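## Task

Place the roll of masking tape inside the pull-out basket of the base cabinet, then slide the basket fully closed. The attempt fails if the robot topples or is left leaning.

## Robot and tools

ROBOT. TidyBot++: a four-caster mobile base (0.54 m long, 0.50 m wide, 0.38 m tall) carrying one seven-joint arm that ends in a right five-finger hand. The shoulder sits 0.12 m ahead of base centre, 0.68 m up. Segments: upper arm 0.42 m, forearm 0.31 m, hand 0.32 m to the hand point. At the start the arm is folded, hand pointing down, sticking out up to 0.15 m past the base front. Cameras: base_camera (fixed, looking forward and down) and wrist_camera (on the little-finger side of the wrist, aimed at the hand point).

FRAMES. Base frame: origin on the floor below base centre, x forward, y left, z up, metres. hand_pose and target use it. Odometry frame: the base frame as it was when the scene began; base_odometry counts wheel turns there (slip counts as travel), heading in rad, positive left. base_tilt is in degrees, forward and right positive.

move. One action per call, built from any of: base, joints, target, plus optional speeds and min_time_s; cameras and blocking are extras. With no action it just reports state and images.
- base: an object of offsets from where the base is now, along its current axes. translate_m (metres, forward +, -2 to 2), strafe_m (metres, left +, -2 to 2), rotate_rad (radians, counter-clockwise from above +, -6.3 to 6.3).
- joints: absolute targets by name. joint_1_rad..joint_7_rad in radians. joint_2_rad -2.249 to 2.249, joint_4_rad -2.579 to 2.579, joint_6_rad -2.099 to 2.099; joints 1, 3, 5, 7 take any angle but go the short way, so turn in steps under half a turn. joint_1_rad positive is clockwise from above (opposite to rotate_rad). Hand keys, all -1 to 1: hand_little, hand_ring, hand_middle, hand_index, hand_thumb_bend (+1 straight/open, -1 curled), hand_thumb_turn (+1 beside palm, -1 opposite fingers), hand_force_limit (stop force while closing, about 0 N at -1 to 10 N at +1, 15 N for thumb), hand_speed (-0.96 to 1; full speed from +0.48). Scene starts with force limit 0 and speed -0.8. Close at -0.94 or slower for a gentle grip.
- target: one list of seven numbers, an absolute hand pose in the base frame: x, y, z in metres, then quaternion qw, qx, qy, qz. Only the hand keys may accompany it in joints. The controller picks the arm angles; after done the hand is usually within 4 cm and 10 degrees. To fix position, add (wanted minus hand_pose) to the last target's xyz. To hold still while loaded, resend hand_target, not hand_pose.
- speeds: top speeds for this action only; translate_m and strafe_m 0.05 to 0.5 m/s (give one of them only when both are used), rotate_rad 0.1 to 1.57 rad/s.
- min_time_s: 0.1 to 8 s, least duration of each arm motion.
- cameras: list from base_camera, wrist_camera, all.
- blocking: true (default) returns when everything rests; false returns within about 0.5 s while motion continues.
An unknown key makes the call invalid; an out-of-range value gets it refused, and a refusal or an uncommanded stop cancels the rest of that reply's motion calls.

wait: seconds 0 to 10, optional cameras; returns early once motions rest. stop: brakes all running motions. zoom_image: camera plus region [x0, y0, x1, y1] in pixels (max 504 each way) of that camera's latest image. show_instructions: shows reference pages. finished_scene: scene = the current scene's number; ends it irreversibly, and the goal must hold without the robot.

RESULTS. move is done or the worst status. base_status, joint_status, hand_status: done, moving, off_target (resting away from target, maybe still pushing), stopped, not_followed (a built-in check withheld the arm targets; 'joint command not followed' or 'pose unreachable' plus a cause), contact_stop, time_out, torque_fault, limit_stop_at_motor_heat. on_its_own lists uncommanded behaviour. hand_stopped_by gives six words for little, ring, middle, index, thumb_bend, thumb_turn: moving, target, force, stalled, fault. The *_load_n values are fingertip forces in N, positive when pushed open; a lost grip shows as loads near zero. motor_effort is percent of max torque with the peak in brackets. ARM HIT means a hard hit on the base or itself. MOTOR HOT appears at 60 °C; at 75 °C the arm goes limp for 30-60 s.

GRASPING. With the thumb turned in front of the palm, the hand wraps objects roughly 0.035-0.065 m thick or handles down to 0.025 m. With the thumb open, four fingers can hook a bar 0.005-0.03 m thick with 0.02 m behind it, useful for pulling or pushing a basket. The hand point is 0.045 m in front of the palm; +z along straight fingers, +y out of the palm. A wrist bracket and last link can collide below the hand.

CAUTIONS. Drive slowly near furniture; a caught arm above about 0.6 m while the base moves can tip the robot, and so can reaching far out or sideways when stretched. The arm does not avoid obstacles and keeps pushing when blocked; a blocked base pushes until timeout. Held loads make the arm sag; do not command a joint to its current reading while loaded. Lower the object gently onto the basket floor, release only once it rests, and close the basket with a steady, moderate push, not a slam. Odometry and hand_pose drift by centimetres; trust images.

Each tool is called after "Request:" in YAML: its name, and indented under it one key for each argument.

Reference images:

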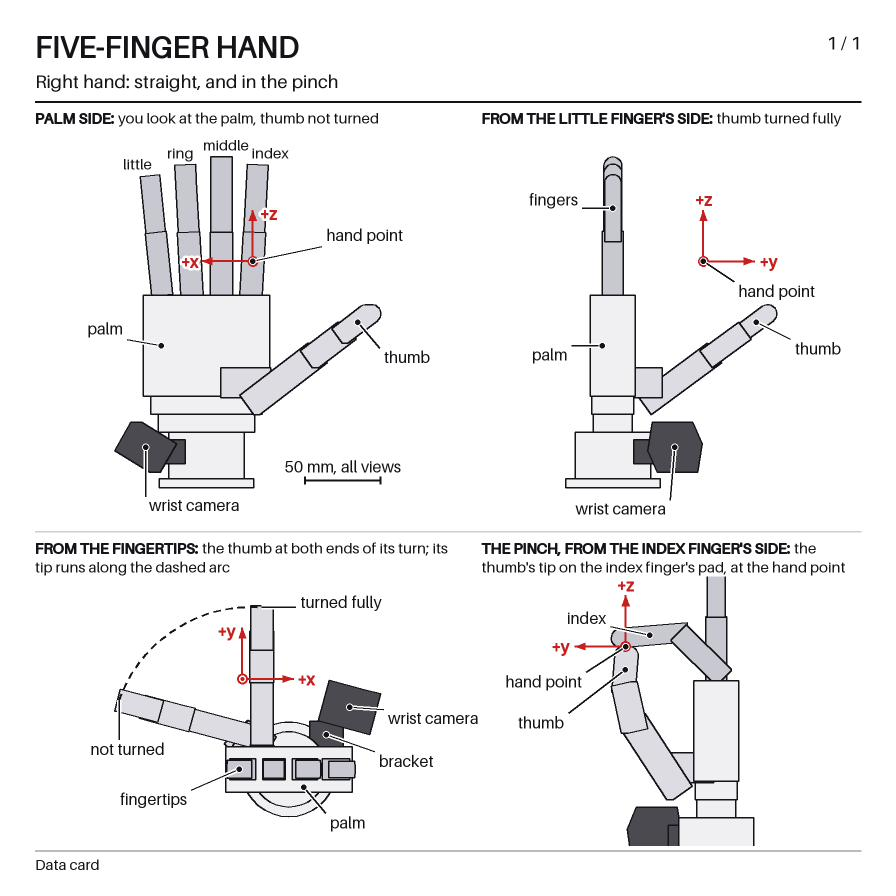

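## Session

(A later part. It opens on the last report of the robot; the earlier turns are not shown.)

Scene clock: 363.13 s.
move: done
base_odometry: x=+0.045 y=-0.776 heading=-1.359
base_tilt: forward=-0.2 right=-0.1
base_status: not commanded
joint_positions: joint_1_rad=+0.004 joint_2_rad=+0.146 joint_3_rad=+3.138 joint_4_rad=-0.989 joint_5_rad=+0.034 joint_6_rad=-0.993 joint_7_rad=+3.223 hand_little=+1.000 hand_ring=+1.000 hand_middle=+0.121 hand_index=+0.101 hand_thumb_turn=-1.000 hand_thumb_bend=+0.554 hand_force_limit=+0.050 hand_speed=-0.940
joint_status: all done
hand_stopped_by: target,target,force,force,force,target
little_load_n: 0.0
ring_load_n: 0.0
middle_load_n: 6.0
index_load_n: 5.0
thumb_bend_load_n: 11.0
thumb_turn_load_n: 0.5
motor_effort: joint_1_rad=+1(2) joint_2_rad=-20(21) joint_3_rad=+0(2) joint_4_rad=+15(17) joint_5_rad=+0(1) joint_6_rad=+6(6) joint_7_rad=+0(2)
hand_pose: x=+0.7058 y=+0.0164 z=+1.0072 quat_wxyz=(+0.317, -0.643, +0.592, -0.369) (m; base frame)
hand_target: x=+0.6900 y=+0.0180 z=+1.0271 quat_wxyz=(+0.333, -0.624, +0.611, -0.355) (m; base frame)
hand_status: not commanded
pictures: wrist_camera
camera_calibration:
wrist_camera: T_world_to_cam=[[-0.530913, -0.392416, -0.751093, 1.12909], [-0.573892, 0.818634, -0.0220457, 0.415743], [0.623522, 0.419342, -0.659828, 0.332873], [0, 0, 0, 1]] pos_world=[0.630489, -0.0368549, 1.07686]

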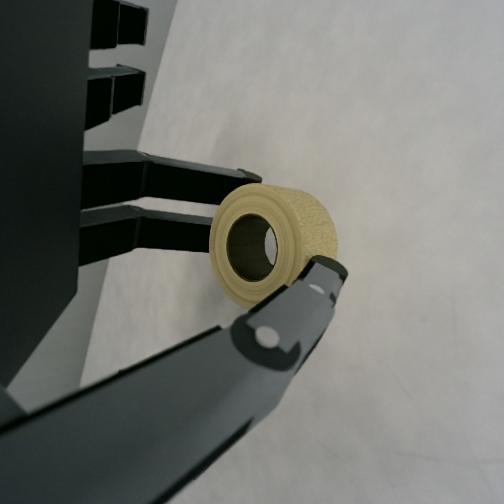

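Request:
move:
  base: {"translate_m":-0.5}
  speeds: {"translate_m":0.35}

Request:
move:
  base: {"rotate_rad":-1.571}
  speeds: {"rotate_rad":0.8}
  joints: {"joint_1_rad":0.02,"joint_2_rad":0.7,"joint_3_rad":3.142,"joint_4_rad":-1.85,"joint_5_rad":0,"joint_6_rad":-0.12,"joint_7_rad":-3.1}
  min_time_s: 3
  cameras: ["all"]

Scene clock: 400.30 s.
move: done
base_odometry: x=-0.061 y=-0.287 heading=-1.359
base_tilt: forward=-0.2 right=-0.1
base_status: done
joint_positions: joint_1_rad=+0.005 joint_2_rad=+0.141 joint_3_rad=+3.138 joint_4_rad=-0.987 joint_5_rad=+0.034 joint_6_rad=-0.993 joint_7_rad=+3.223 hand_little=+1.000 hand_ring=+1.000 hand_middle=+0.121 hand_index=+0.101 hand_thumb_turn=-1.000 hand_thumb_bend=+0.554 hand_force_limit=+0.050 hand_speed=-0.940
joint_status: not commanded
hand_stopped_by: target,target,force,force,force,target
little_load_n: 0.0
ring_load_n: 0.0
middle_load_n: 5.5
index_load_n: 5.0
thumb_bend_load_n: 11.5
thumb_turn_load_n: 0.5
motor_effort: joint_1_rad=+0(2) joint_2_rad=-19(23) joint_3_rad=-1(2) joint_4_rad=+15(16) joint_5_rad=+0(1) joint_6_rad=+6(6) joint_7_rad=+0(0)
hand_pose: x=+0.7042 y=+0.0162 z=+1.0110 quat_wxyz=(+0.319, -0.642, +0.591, -0.371) (m; base frame)
hand_target: x=+0.6900 y=+0.0180 z=+1.0271 quat_wxyz=(+0.333, -0.624, +0.611, -0.355) (m; base frame)
hand_status: not commanded
pictures: none

Scene clock: 403.90 s.
move: done
base_odometry: x=-0.061 y=-0.287 heading=-2.930
base_tilt: forward=-0.2 right=-0.1
base_status: done
joint_positions: joint_1_rad=+0.020 joint_2_rad=+0.663 joint_3_rad=+3.145 joint_4_rad=-1.829 joint_5_rad=+0.034 joint_6_rad=-0.206 joint_7_rad=+3.223 hand_little=+1.000 hand_ring=+1.000 hand_middle=+0.121 hand_index=+0.101 hand_thumb_turn=-1.000 hand_thumb_bend=+0.554 hand_force_limit=+0.050 hand_speed=-0.940
joint_status: all done
hand_stopped_by: target,target,force,force,force,target
little_load_n: 0.0
ring_load_n: 0.0
middle_load_n: 6.0
index_load_n: 5.0
thumb_bend_load_n: 11.0
thumb_turn_load_n: 0.5
motor_effort: joint_1_rad=+0(4) joint_2_rad=-28(30) joint_3_rad=-1(4) joint_4_rad=+9(17) joint_5_rad=+0(2) joint_6_rad=+2(6) joint_7_rad=+0(1)
hand_pose: x=+0.6494 y=+0.0107 z=+0.4446 quat_wxyz=(+0.141, -0.721, +0.657, -0.168) (m; base frame)
hand_target: x=+0.6575 y=+0.0186 z=+0.4279 quat_wxyz=(+0.160, -0.695, +0.680, -0.170) (m; base frame)
hand_status: not commanded
pictures: base_camera, wrist_camera
camera_calibration:
wrist_camera: T_world_to_cam=[[-0.852512, -0.389564, -0.348517, 0.70421], [-0.49541, 0.814832, 0.301028, 0.181092], [0.166713, 0.429288, -0.887648, 0.397026], [0, 0, 0, 1]] pos_world=[0.623872, -0.0436635, 0.543335]

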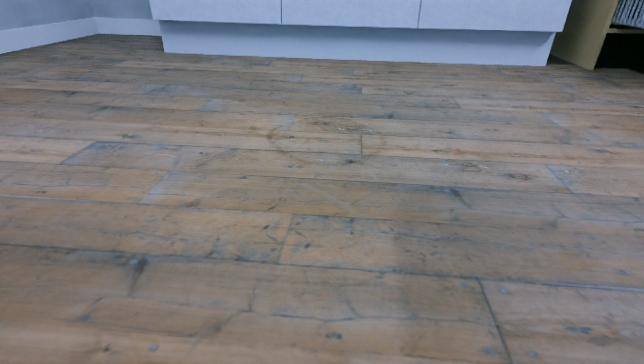

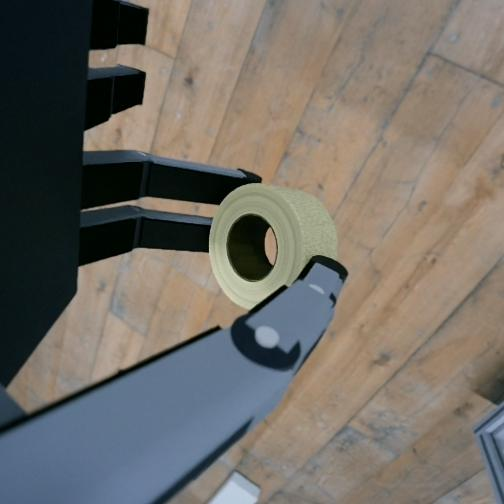

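Request:
move:
  base: {"translate_m":0.884,"strafe_m":-1.312}
  speeds: {"translate_m":0.4}
  cameras: ["all"]

Scene clock: 413.50 s.
move: done
base_odometry: x=-1.201 y=+0.810 heading=-2.930
base_tilt: forward=-0.2 right=-0.1
base_status: done
joint_positions: joint_1_rad=+0.020 joint_2_rad=+0.664 joint_3_rad=+3.143 joint_4_rad=-1.830 joint_5_rad=+0.034 joint_6_rad=-0.201 joint_7_rad=+3.223 hand_little=+1.000 hand_ring=+1.000 hand_middle=+0.121 hand_index=+0.101 hand_thumb_turn=-1.000 hand_thumb_bend=+0.554 hand_force_limit=+0.050 hand_speed=-0.940
joint_status: not commanded
hand_stopped_by: target,target,force,force,force,target
little_load_n: 0.0
ring_load_n: 0.0
middle_load_n: 6.0
index_load_n: 5.0
thumb_bend_load_n: 11.0
thumb_turn_load_n: 0.5
motor_effort: joint_1_rad=+0(4) joint_2_rad=-28(30) joint_3_rad=+0(3) joint_4_rad=+9(10) joint_5_rad=+0(1) joint_6_rad=+2(3) joint_7_rad=+0(1)
hand_pose: x=+0.6502 y=+0.0114 z=+0.4445 quat_wxyz=(+0.143, -0.721, +0.657, -0.169) (m; base frame)
hand_target: x=+0.6575 y=+0.0186 z=+0.4279 quat_wxyz=(+0.160, -0.695, +0.680, -0.170) (m; base frame)
hand_status: not commanded
pictures: base_camera, wrist_camera
camera_calibration:
wrist_camera: T_world_to_cam=[[-0.85086, -0.390013, -0.352033, 0.705655], [-0.497292, 0.814028, 0.300097, 0.182556], [0.169523, 0.430404, -0.886574, 0.39422], [0, 0, 0, 1]] pos_world=[0.624367, -0.0430649, 0.543135]

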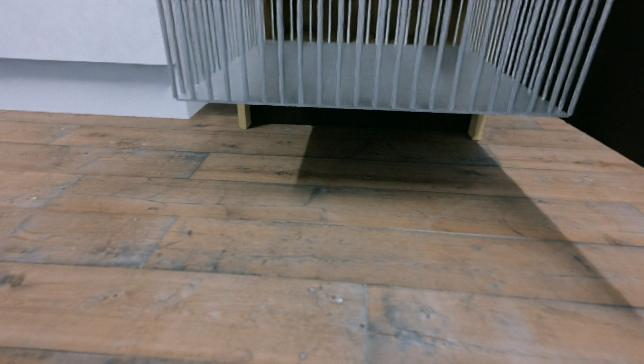

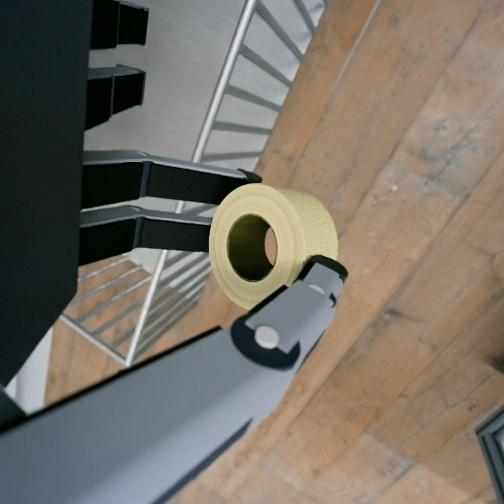

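Request:
move:
  base: {"translate_m":0.24}
  speeds: {"translate_m":0.2}

Request:
move:
  joints: {"joint_1_rad":0.02,"joint_2_rad":1.05,"joint_3_rad":3.142,"joint_4_rad":-1.83,"joint_5_rad":0,"joint_6_rad":0.28,"joint_7_rad":-3.1}
  min_time_s: 3
  cameras: ["all"]

Scene clock: 432.13 s.
move: done
base_odometry: x=-1.436 y=+0.759 heading=-2.930
base_tilt: forward=-0.2 right=-0.1
base_status: done
joint_positions: joint_1_rad=+0.020 joint_2_rad=+0.664 joint_3_rad=+3.143 joint_4_rad=-1.832 joint_5_rad=+0.034 joint_6_rad=-0.199 joint_7_rad=+3.223 hand_little=+1.000 hand_ring=+1.000 hand_middle=+0.121 hand_index=+0.101 hand_thumb_turn=-1.000 hand_thumb_bend=+0.554 hand_force_limit=+0.050 hand_speed=-0.940
joint_status: not commanded
hand_stopped_by: target,target,force,force,force,target
little_load_n: 0.0
ring_load_n: 0.0
middle_load_n: 6.0
index_load_n: 5.0
thumb_bend_load_n: 11.0
thumb_turn_load_n: 0.5
motor_effort: joint_1_rad=+1(1) joint_2_rad=-28(29) joint_3_rad=-1(2) joint_4_rad=+9(10) joint_5_rad=+0(1) joint_6_rad=+2(3) joint_7_rad=+0(1)
hand_pose: x=+0.6501 y=+0.0115 z=+0.4442 quat_wxyz=(+0.143, -0.721, +0.657, -0.170) (m; base frame)
hand_target: x=+0.6575 y=+0.0186 z=+0.4279 quat_wxyz=(+0.160, -0.695, +0.680, -0.170) (m; base frame)
hand_status: not commanded
pictures: none

Scene clock: 435.47 s.
move: done
base_odometry: x=-1.436 y=+0.759 heading=-2.930
base_tilt: forward=-0.2 right=-0.1
base_status: not commanded
joint_positions: joint_1_rad=+0.020 joint_2_rad=+1.005 joint_3_rad=+3.143 joint_4_rad=-1.832 joint_5_rad=+0.034 joint_6_rad=+0.194 joint_7_rad=+3.223 hand_little=+1.000 hand_ring=+1.000 hand_middle=+0.121 hand_index=+0.101 hand_thumb_turn=-1.000 hand_thumb_bend=+0.554 hand_force_limit=+0.050 hand_speed=-0.940
joint_status: all done
hand_stopped_by: target,target,force,force,force,target
little_load_n: 0.0
ring_load_n: 0.0
middle_load_n: 6.0
index_load_n: 4.5
thumb_bend_load_n: 11.0
thumb_turn_load_n: 0.5
motor_effort: joint_1_rad=+0(1) joint_2_rad=-31(32) joint_3_rad=-1(2) joint_4_rad=+5(10) joint_5_rad=+0(1) joint_6_rad=+3(4) joint_7_rad=+0(1)
hand_pose: x=+0.6673 y=+0.0153 z=+0.2944 quat_wxyz=(+0.164, -0.717, +0.651, -0.184) (m; base frame)
hand_target: x=+0.6792 y=+0.0182 z=+0.2798 quat_wxyz=(+0.183, -0.689, +0.674, -0.195) (m; base frame)
hand_status: not commanded
pictures: base_camera, wrist_camera
camera_calibration:
wrist_camera: T_world_to_cam=[[-0.828727, -0.391601, -0.399825, 0.668152], [-0.517774, 0.807644, 0.282173, 0.251977], [0.212416, 0.440863, -0.872077, 0.223467], [0, 0, 0, 1]] pos_world=[0.636715, -0.0403768, 0.390923]

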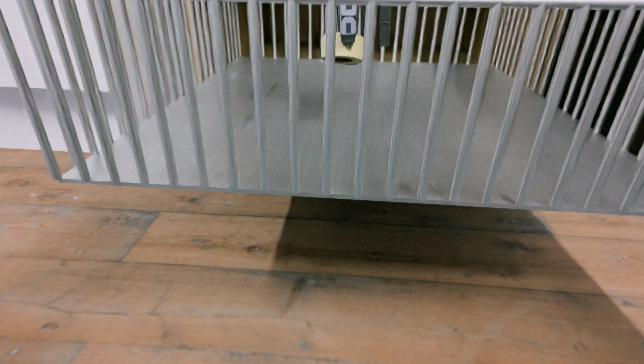

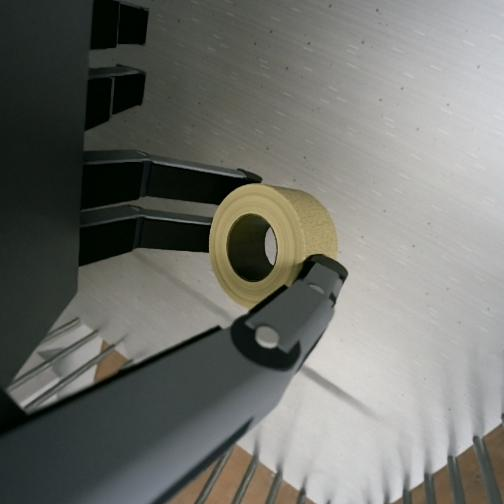

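Request:
move:
  joints: {"joint_1_rad":0.02,"joint_2_rad":1.17,"joint_3_rad":3.142,"joint_4_rad":-1.812,"joint_5_rad":0,"joint_6_rad":0.385,"joint_7_rad":-3.1}
  min_time_s: 2.5
  cameras: ["all"]

Scene clock: 449.67 s.
move: done
base_odometry: x=-1.436 y=+0.759 heading=-2.930
base_tilt: forward=-0.2 right=-0.1
base_status: not commanded
joint_positions: joint_1_rad=+0.020 joint_2_rad=+1.122 joint_3_rad=+3.143 joint_4_rad=-1.832 joint_5_rad=+0.034 joint_6_rad=+0.299 joint_7_rad=+3.223 hand_little=+1.000 hand_ring=+1.000 hand_middle=+0.121 hand_index=+0.101 hand_thumb_turn=-1.000 hand_thumb_bend=+0.554 hand_force_limit=+0.050 hand_speed=-0.940
joint_status: all done
hand_stopped_by: target,target,force,force,force,target
little_load_n: 0.0
ring_load_n: -0.5
middle_load_n: 6.0
index_load_n: 5.0
thumb_bend_load_n: 11.0
thumb_turn_load_n: 0.5
motor_effort: joint_1_rad=+1(1) joint_2_rad=-31(32) joint_3_rad=-1(3) joint_4_rad=+3(6) joint_5_rad=+0(2) joint_6_rad=+3(4) joint_7_rad=+0(1)
hand_pose: x=+0.6520 y=+0.0168 z=+0.2416 quat_wxyz=(+0.162, -0.719, +0.652, -0.179) (m; base frame)
hand_target: x=+0.6712 y=+0.0183 z=+0.2283 quat_wxyz=(+0.184, -0.688, +0.674, -0.196) (m; base frame)
hand_status: not commanded
pictures: base_camera, wrist_camera
camera_calibration:
wrist_camera: T_world_to_cam=[[-0.832862, -0.390965, -0.391776, 0.635631], [-0.515299, 0.806076, 0.291047, 0.254004], [0.202012, 0.444283, -0.872814, 0.186914], [0, 0, 0, 1]] pos_world=[0.622522, -0.0392802, 0.338238]

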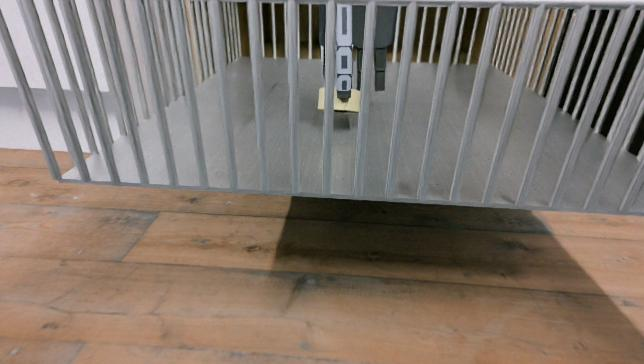

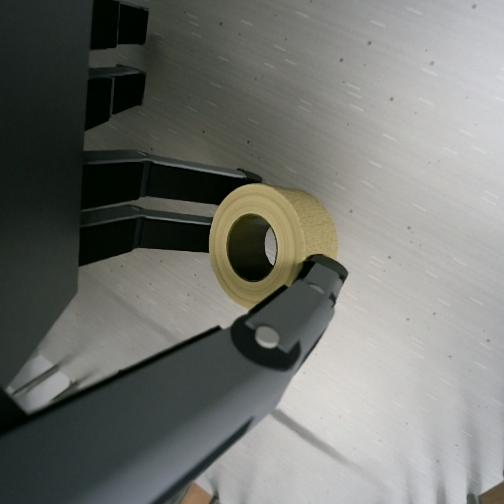

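Request:
move:
  joints: {"joint_1_rad":0.02,"joint_2_rad":1.19,"joint_3_rad":3.142,"joint_4_rad":-1.812,"joint_5_rad":0,"joint_6_rad":0.395,"joint_7_rad":-3.1}
  min_time_s: 1

Request:
move:
  joints: {"hand_index":0.6,"hand_middle":0.6,"hand_thumb_bend":1,"hand_speed":-0.8}
  cameras: ["all"]

Scene clock: 462.20 s.
move: done
base_odometry: x=-1.436 y=+0.759 heading=-2.930
base_tilt: forward=-0.2 right=-0.1
base_status: not commanded
joint_positions: joint_1_rad=+0.020 joint_2_rad=+1.141 joint_3_rad=+3.143 joint_4_rad=-1.832 joint_5_rad=+0.034 joint_6_rad=+0.309 joint_7_rad=+3.223 hand_little=+1.000 hand_ring=+1.000 hand_middle=+0.121 hand_index=+0.101 hand_thumb_turn=-1.000 hand_thumb_bend=+0.554 hand_force_limit=+0.050 hand_speed=-0.940
joint_status: all done
hand_stopped_by: target,target,force,force,force,target
little_load_n: 0.0
ring_load_n: 0.0
middle_load_n: 6.0
index_load_n: 5.0
thumb_bend_load_n: 11.0
thumb_turn_load_n: 0.5
motor_effort: joint_1_rad=+0(1) joint_2_rad=-31(32) joint_3_rad=-1(2) joint_4_rad=+4(5) joint_5_rad=+0(1) joint_6_rad=+2(4) joint_7_rad=+0(1)
hand_pose: x=+0.6468 y=+0.0170 z=+0.2325 quat_wxyz=(+0.159, -0.719, +0.653, -0.176) (m; base frame)
hand_target: x=+0.6651 y=+0.0185 z=+0.2184 quat_wxyz=(+0.181, -0.689, +0.675, -0.193) (m; base frame)
hand_status: not commanded
pictures: none

Scene clock: 464.27 s.
move: done
base_odometry: x=-1.436 y=+0.759 heading=-2.930
base_tilt: forward=-0.2 right=-0.1
base_status: not commanded
joint_positions: joint_1_rad=+0.020 joint_2_rad=+1.136 joint_3_rad=+3.147 joint_4_rad=-1.824 joint_5_rad=+0.034 joint_6_rad=+0.334 joint_7_rad=+3.223 hand_little=+1.000 hand_ring=+1.000 hand_middle=+0.600 hand_index=+0.600 hand_thumb_turn=-1.000 hand_thumb_bend=+1.000 hand_force_limit=+0.050 hand_speed=-0.800
joint_status: all done
hand_stopped_by: target,target,target,target,target,target
little_load_n: 0.0
ring_load_n: 0.0
middle_load_n: -2.0
index_load_n: 0.0
thumb_bend_load_n: 0.0
thumb_turn_load_n: 0.0
motor_effort: joint_1_rad=-1(3) joint_2_rad=-24(31) joint_3_rad=-3(5) joint_4_rad=+3(7) joint_5_rad=+1(1) joint_6_rad=+0(5) joint_7_rad=+0(1)
hand_pose: x=+0.6615 y=+0.0143 z=+0.2384 quat_wxyz=(+0.170, -0.716, +0.650, -0.190) (m; base frame)
hand_target: x=+0.6651 y=+0.0185 z=+0.2184 quat_wxyz=(+0.181, -0.689, +0.675, -0.193) (m; base frame)
hand_status: not commanded
pictures: base_camera, wrist_camera
camera_calibration:
wrist_camera: T_world_to_cam=[[-0.821988, -0.391122, -0.413955, 0.639447], [-0.522157, 0.807758, 0.27364, 0.270457], [0.227349, 0.441079, -0.868195, 0.165536], [0, 0, 0, 1]] pos_world=[0.629204, -0.0413768, 0.334412]

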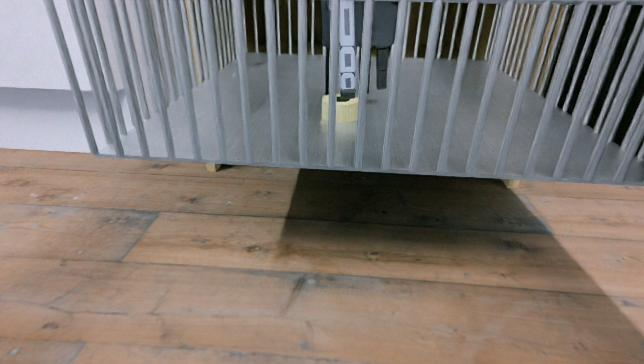

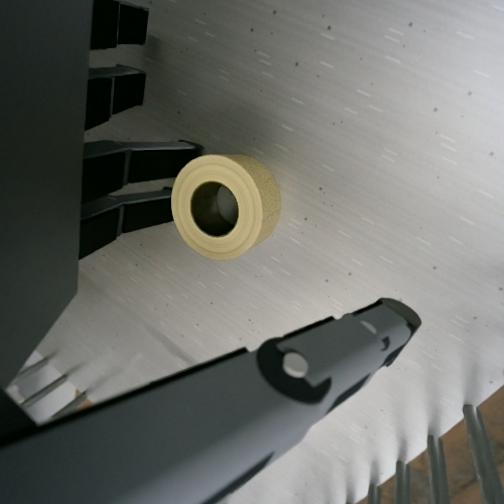

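Request:
move:
  joints: {"joint_1_rad":0.02,"joint_2_rad":0.7,"joint_3_rad":3.142,"joint_4_rad":-1.85,"joint_5_rad":0,"joint_6_rad":-0.12,"joint_7_rad":-3.1}
  min_time_s: 2
  cameras: ["all"]

Request:
move:
  base: {"translate_m":-0.45}
  joints: {"joint_1_rad":0.02,"joint_2_rad":1.621,"joint_3_rad":3.142,"joint_4_rad":-1.87,"joint_5_rad":0,"joint_6_rad":1.951,"joint_7_rad":-3.11,"hand_index":-1,"hand_middle":-1,"hand_ring":-1,"hand_little":-1,"hand_thumb_turn":1,"hand_speed":0}
  min_time_s: 3
  cameras: ["all"]

Scene clock: 481.50 s.
move: done
base_odometry: x=-1.436 y=+0.759 heading=-2.930
base_tilt: forward=-0.2 right=-0.1
base_status: not commanded
joint_positions: joint_1_rad=+0.020 joint_2_rad=+0.728 joint_3_rad=+3.146 joint_4_rad=-1.825 joint_5_rad=+0.034 joint_6_rad=-0.035 joint_7_rad=+3.223 hand_little=+1.000 hand_ring=+1.000 hand_middle=+0.600 hand_index=+0.600 hand_thumb_turn=-1.000 hand_thumb_bend=+1.000 hand_force_limit=+0.050 hand_speed=-0.800
joint_status: all done
hand_stopped_by: target,target,target,target,target,target
little_load_n: 0.0
ring_load_n: 0.0
middle_load_n: 0.0
index_load_n: 0.0
thumb_bend_load_n: 0.0
thumb_turn_load_n: -0.5
motor_effort: joint_1_rad=+1(2) joint_2_rad=-29(33) joint_3_rad=+0(4) joint_4_rad=+9(9) joint_5_rad=+0(2) joint_6_rad=+3(4) joint_7_rad=+0(2)
hand_pose: x=+0.6894 y=+0.0106 z=+0.4271 quat_wxyz=(+0.178, -0.711, +0.648, -0.207) (m; base frame)
hand_target: x=+0.6575 y=+0.0186 z=+0.4279 quat_wxyz=(+0.160, -0.695, +0.680, -0.170) (m; base frame)
hand_status: not commanded
pictures: base_camera, wrist_camera
camera_calibration:
wrist_camera: T_world_to_cam=[[-0.808085, -0.390642, -0.440905, 0.740971], [-0.527215, 0.813488, 0.245523, 0.251885], [0.262759, 0.430855, -0.86332, 0.298278], [0, 0, 0, 1]] pos_world=[0.653191, -0.0439657, 0.522364]

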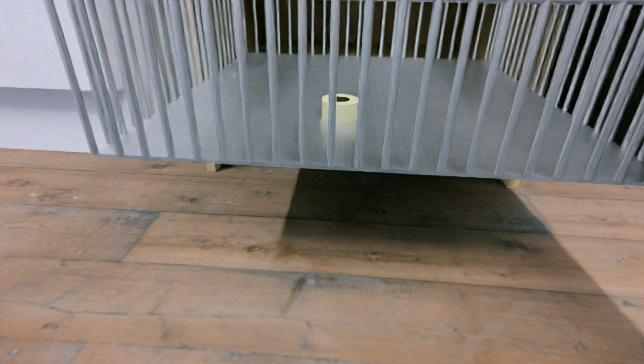

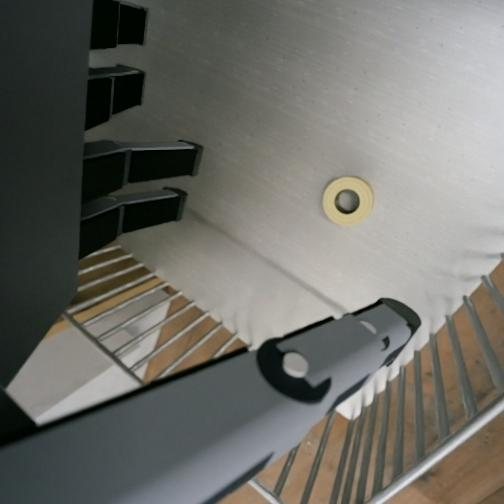

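Scene clock: 485.20 s.
move: done
base_odometry: x=-0.996 y=+0.854 heading=-2.930
base_tilt: forward=-0.2 right=-0.1
base_status: done
joint_positions: joint_1_rad=+0.020 joint_2_rad=+1.580 joint_3_rad=+3.145 joint_4_rad=-1.849 joint_5_rad=+0.034 joint_6_rad=+1.856 joint_7_rad=+3.214 hand_little=-1.000 hand_ring=-1.000 hand_middle=-1.000 hand_index=-1.000 hand_thumb_turn=+1.000 hand_thumb_bend=+1.000 hand_force_limit=+0.050 hand_speed=+0.000
joint_status: all done
hand_stopped_by: target,target,target,target,target,target
little_load_n: 0.0
ring_load_n: 0.0
middle_load_n: 0.0
index_load_n: 0.5
thumb_bend_load_n: 0.0
thumb_turn_load_n: 0.0
motor_effort: joint_1_rad=+0(3) joint_2_rad=-30(34) joint_3_rad=-1(3) joint_4_rad=+0(10) joint_5_rad=+0(2) joint_6_rad=+7(8) joint_7_rad=+0(1)
hand_pose: x=+0.7723 y=+0.0245 z=+0.3139 quat_wxyz=(+0.486, -0.520, +0.480, -0.513) (m; base frame)
hand_target: x=+0.7559 y=+0.0174 z=+0.3141 quat_wxyz=(+0.494, -0.495, +0.489, -0.521) (m; base frame)
hand_status: not commanded
pictures: base_camera, wrist_camera
camera_calibration:
wrist_camera: T_world_to_cam=[[-0.0404139, -0.36391, -0.930557, 0.323628], [-0.50993, 0.808416, -0.293999, 0.468156], [0.859266, 0.462637, -0.21824, -0.491111], [0, 0, 0, 1]] pos_world=[0.673801, -0.0334869, 0.331611]

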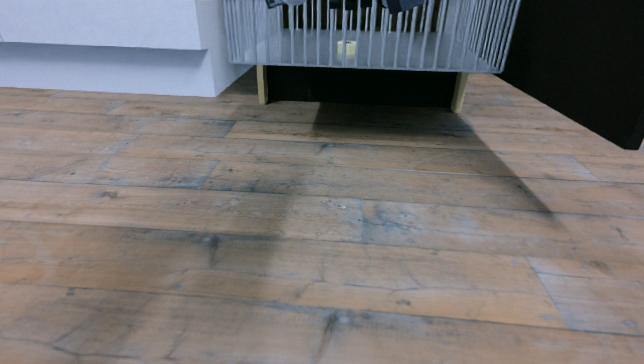

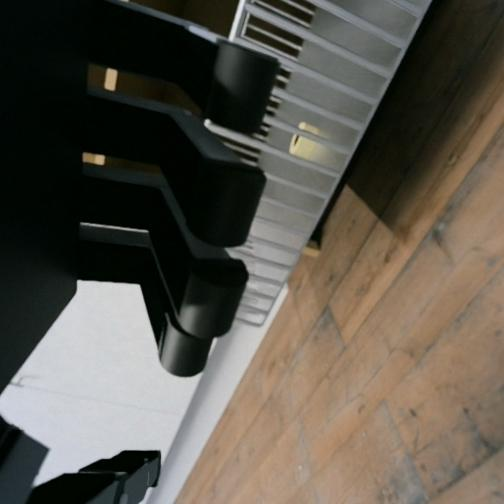

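Request:
move:
  base: {"translate_m":0.5}
  speeds: {"translate_m":0.15}
  cameras: ["base_camera"]

Request:
move:
  base: {"translate_m":0.08}
  speeds: {"translate_m":0.06}
  cameras: ["all"]

Scene clock: 495.23 s.
move: done
base_odometry: x=-1.485 y=+0.749 heading=-2.930
base_tilt: forward=-0.2 right=-0.1
base_status: done
joint_positions: joint_1_rad=+0.020 joint_2_rad=+1.582 joint_3_rad=+3.145 joint_4_rad=-1.865 joint_5_rad=+0.034 joint_6_rad=+1.869 joint_7_rad=+3.213 hand_little=-1.000 hand_ring=-1.000 hand_middle=-1.000 hand_index=-1.000 hand_thumb_turn=+1.000 hand_thumb_bend=+1.000 hand_force_limit=+0.050 hand_speed=+0.000
joint_status: not commanded
hand_stopped_by: target,target,target,target,target,target
little_load_n: 0.0
ring_load_n: 0.0
middle_load_n: 0.0
index_load_n: 0.0
thumb_bend_load_n: 0.0
thumb_turn_load_n: 0.0
motor_effort: joint_1_rad=+0(2) joint_2_rad=-30(32) joint_3_rad=-1(3) joint_4_rad=+0(4) joint_5_rad=+0(2) joint_6_rad=+7(7) joint_7_rad=+0(1)
hand_pose: x=+0.7663 y=+0.0246 z=+0.3127 quat_wxyz=(+0.485, -0.521, +0.482, -0.511) (m; base frame)
hand_target: x=+0.7559 y=+0.0174 z=+0.3141 quat_wxyz=(+0.494, -0.495, +0.489, -0.521) (m; base frame)
hand_status: not commanded
pictures: base_camera

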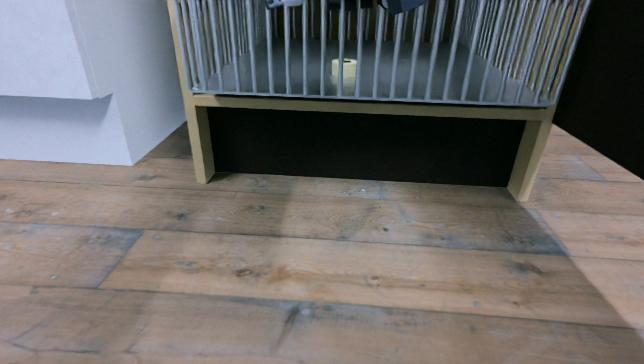

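Scene clock: 497.03 s.
move: done
base_odometry: x=-1.563 y=+0.732 heading=-2.930
base_tilt: forward=-0.3 right=-0.1
base_status: done
joint_positions: joint_1_rad=+0.020 joint_2_rad=+1.591 joint_3_rad=+3.145 joint_4_rad=-1.903 joint_5_rad=+0.034 joint_6_rad=+1.911 joint_7_rad=+3.213 hand_little=-1.000 hand_ring=-1.000 hand_middle=-1.000 hand_index=-1.000 hand_thumb_turn=+1.000 hand_thumb_bend=+1.000 hand_force_limit=+0.050 hand_speed=+0.000
joint_status: not commanded
hand_stopped_by: target,target,target,target,target,target
little_load_n: 0.0
ring_load_n: -1.0
middle_load_n: -1.0
index_load_n: -0.5
thumb_bend_load_n: 0.0
thumb_turn_load_n: -0.5
motor_effort: joint_1_rad=-1(2) joint_2_rad=-30(35) joint_3_rad=-1(3) joint_4_rad=+4(11) joint_5_rad=+2(3) joint_6_rad=+3(7) joint_7_rad=+0(0)
hand_pose: x=+0.7518 y=+0.0248 z=+0.3120 quat_wxyz=(+0.484, -0.522, +0.484, -0.510) (m; base frame)
hand_target: x=+0.7559 y=+0.0174 z=+0.3141 quat_wxyz=(+0.494, -0.495, +0.489, -0.521) (m; base frame)
hand_status: not commanded
pictures: base_camera, wrist_camera
camera_calibration:
wrist_camera: T_world_to_cam=[[-0.0505746, -0.361253, -0.931095, 0.328908], [-0.512403, 0.809618, -0.286289, 0.456379], [0.857254, 0.462617, -0.226053, -0.470124], [0, 0, 0, 1]] pos_world=[0.653501, -0.0331857, 0.330628]

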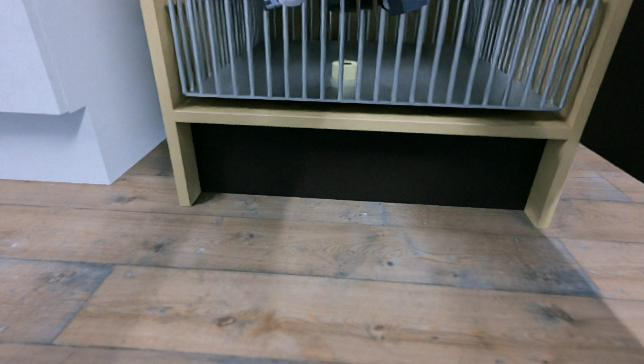

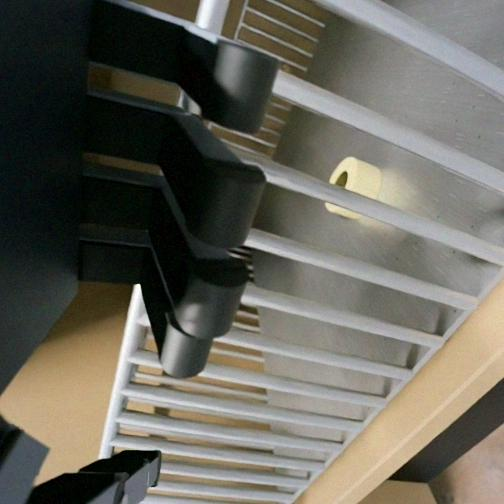

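Request:
move:
  base: {"translate_m":0.02}
  speeds: {"translate_m":0.05}

Request:
move:
  base: {"translate_m":-0.15}
  speeds: {"translate_m":0.15}
  cameras: ["all"]

Scene clock: 502.23 s.
move: done
base_odometry: x=-1.582 y=+0.728 heading=-2.930
base_tilt: forward=-0.3 right=-0.1
base_status: done
joint_positions: joint_1_rad=+0.020 joint_2_rad=+1.602 joint_3_rad=+3.145 joint_4_rad=-1.955 joint_5_rad=+0.034 joint_6_rad=+1.963 joint_7_rad=+3.213 hand_little=-1.000 hand_ring=-1.000 hand_middle=-1.000 hand_index=-1.000 hand_thumb_turn=+1.000 hand_thumb_bend=+1.000 hand_force_limit=+0.050 hand_speed=+0.000
joint_status: not commanded
hand_stopped_by: target,target,target,target,target,target
little_load_n: -1.5
ring_load_n: -2.5
middle_load_n: -2.5
index_load_n: -1.5
thumb_bend_load_n: 0.0
thumb_turn_load_n: 0.0
motor_effort: joint_1_rad=-3(3) joint_2_rad=-32(34) joint_3_rad=-3(3) joint_4_rad=+12(16) joint_5_rad=+2(3) joint_6_rad=-4(6) joint_7_rad=+0(1)
hand_pose: x=+0.7328 y=+0.0249 z=+0.3115 quat_wxyz=(+0.482, -0.524, +0.487, -0.507) (m; base frame)
hand_target: x=+0.7559 y=+0.0174 z=+0.3141 quat_wxyz=(+0.494, -0.495, +0.489, -0.521) (m; base frame)
hand_status: not commanded
pictures: none

Scene clock: 503.93 s.
move: done
base_odometry: x=-1.435 y=+0.760 heading=-2.930
base_tilt: forward=-0.2 right=-0.1
base_status: done
joint_positions: joint_1_rad=+0.020 joint_2_rad=+1.604 joint_3_rad=+3.145 joint_4_rad=-1.876 joint_5_rad=+0.034 joint_6_rad=+1.946 joint_7_rad=+3.211 hand_little=-1.000 hand_ring=-1.000 hand_middle=-1.000 hand_index=-1.000 hand_thumb_turn=+1.000 hand_thumb_bend=+1.000 hand_force_limit=+0.050 hand_speed=+0.000
joint_status: not commanded
hand_stopped_by: target,target,target,target,target,target
little_load_n: 0.0
ring_load_n: 0.0
middle_load_n: 0.0
index_load_n: 0.0
thumb_bend_load_n: 0.0
thumb_turn_load_n: 0.0
motor_effort: joint_1_rad=+1(3) joint_2_rad=-29(37) joint_3_rad=-1(3) joint_4_rad=-1(11) joint_5_rad=+1(3) joint_6_rad=+7(9) joint_7_rad=+0(0)
hand_pose: x=+0.7589 y=+0.0247 z=+0.3212 quat_wxyz=(+0.496, -0.509, +0.472, -0.522) (m; base frame)
hand_target: x=+0.7559 y=+0.0174 z=+0.3141 quat_wxyz=(+0.494, -0.495, +0.489, -0.521) (m; base frame)
hand_status: not commanded
pictures: base_camera, wrist_camera
camera_calibration:
wrist_camera: T_world_to_cam=[[-0.00506868, -0.359079, -0.933293, 0.303938], [-0.49763, 0.810442, -0.30911, 0.458833], [0.867375, 0.462868, -0.182796, -0.495681], [0, 0, 0, 1]] pos_world=[0.659811, -0.0332849, 0.334884]

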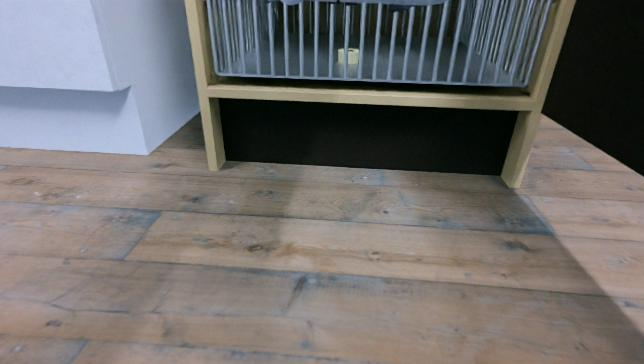

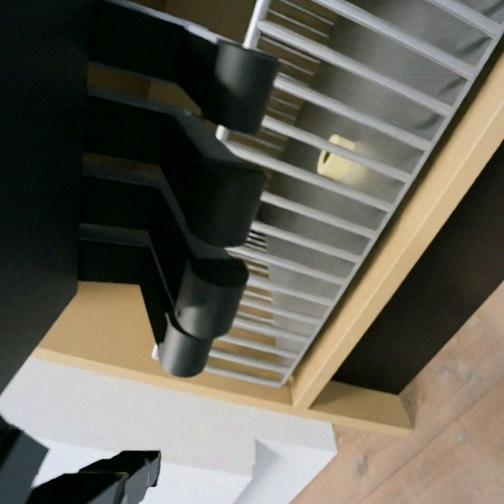

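Request:
finished_scene:
  scene: 2

The scene is finished: the task was done.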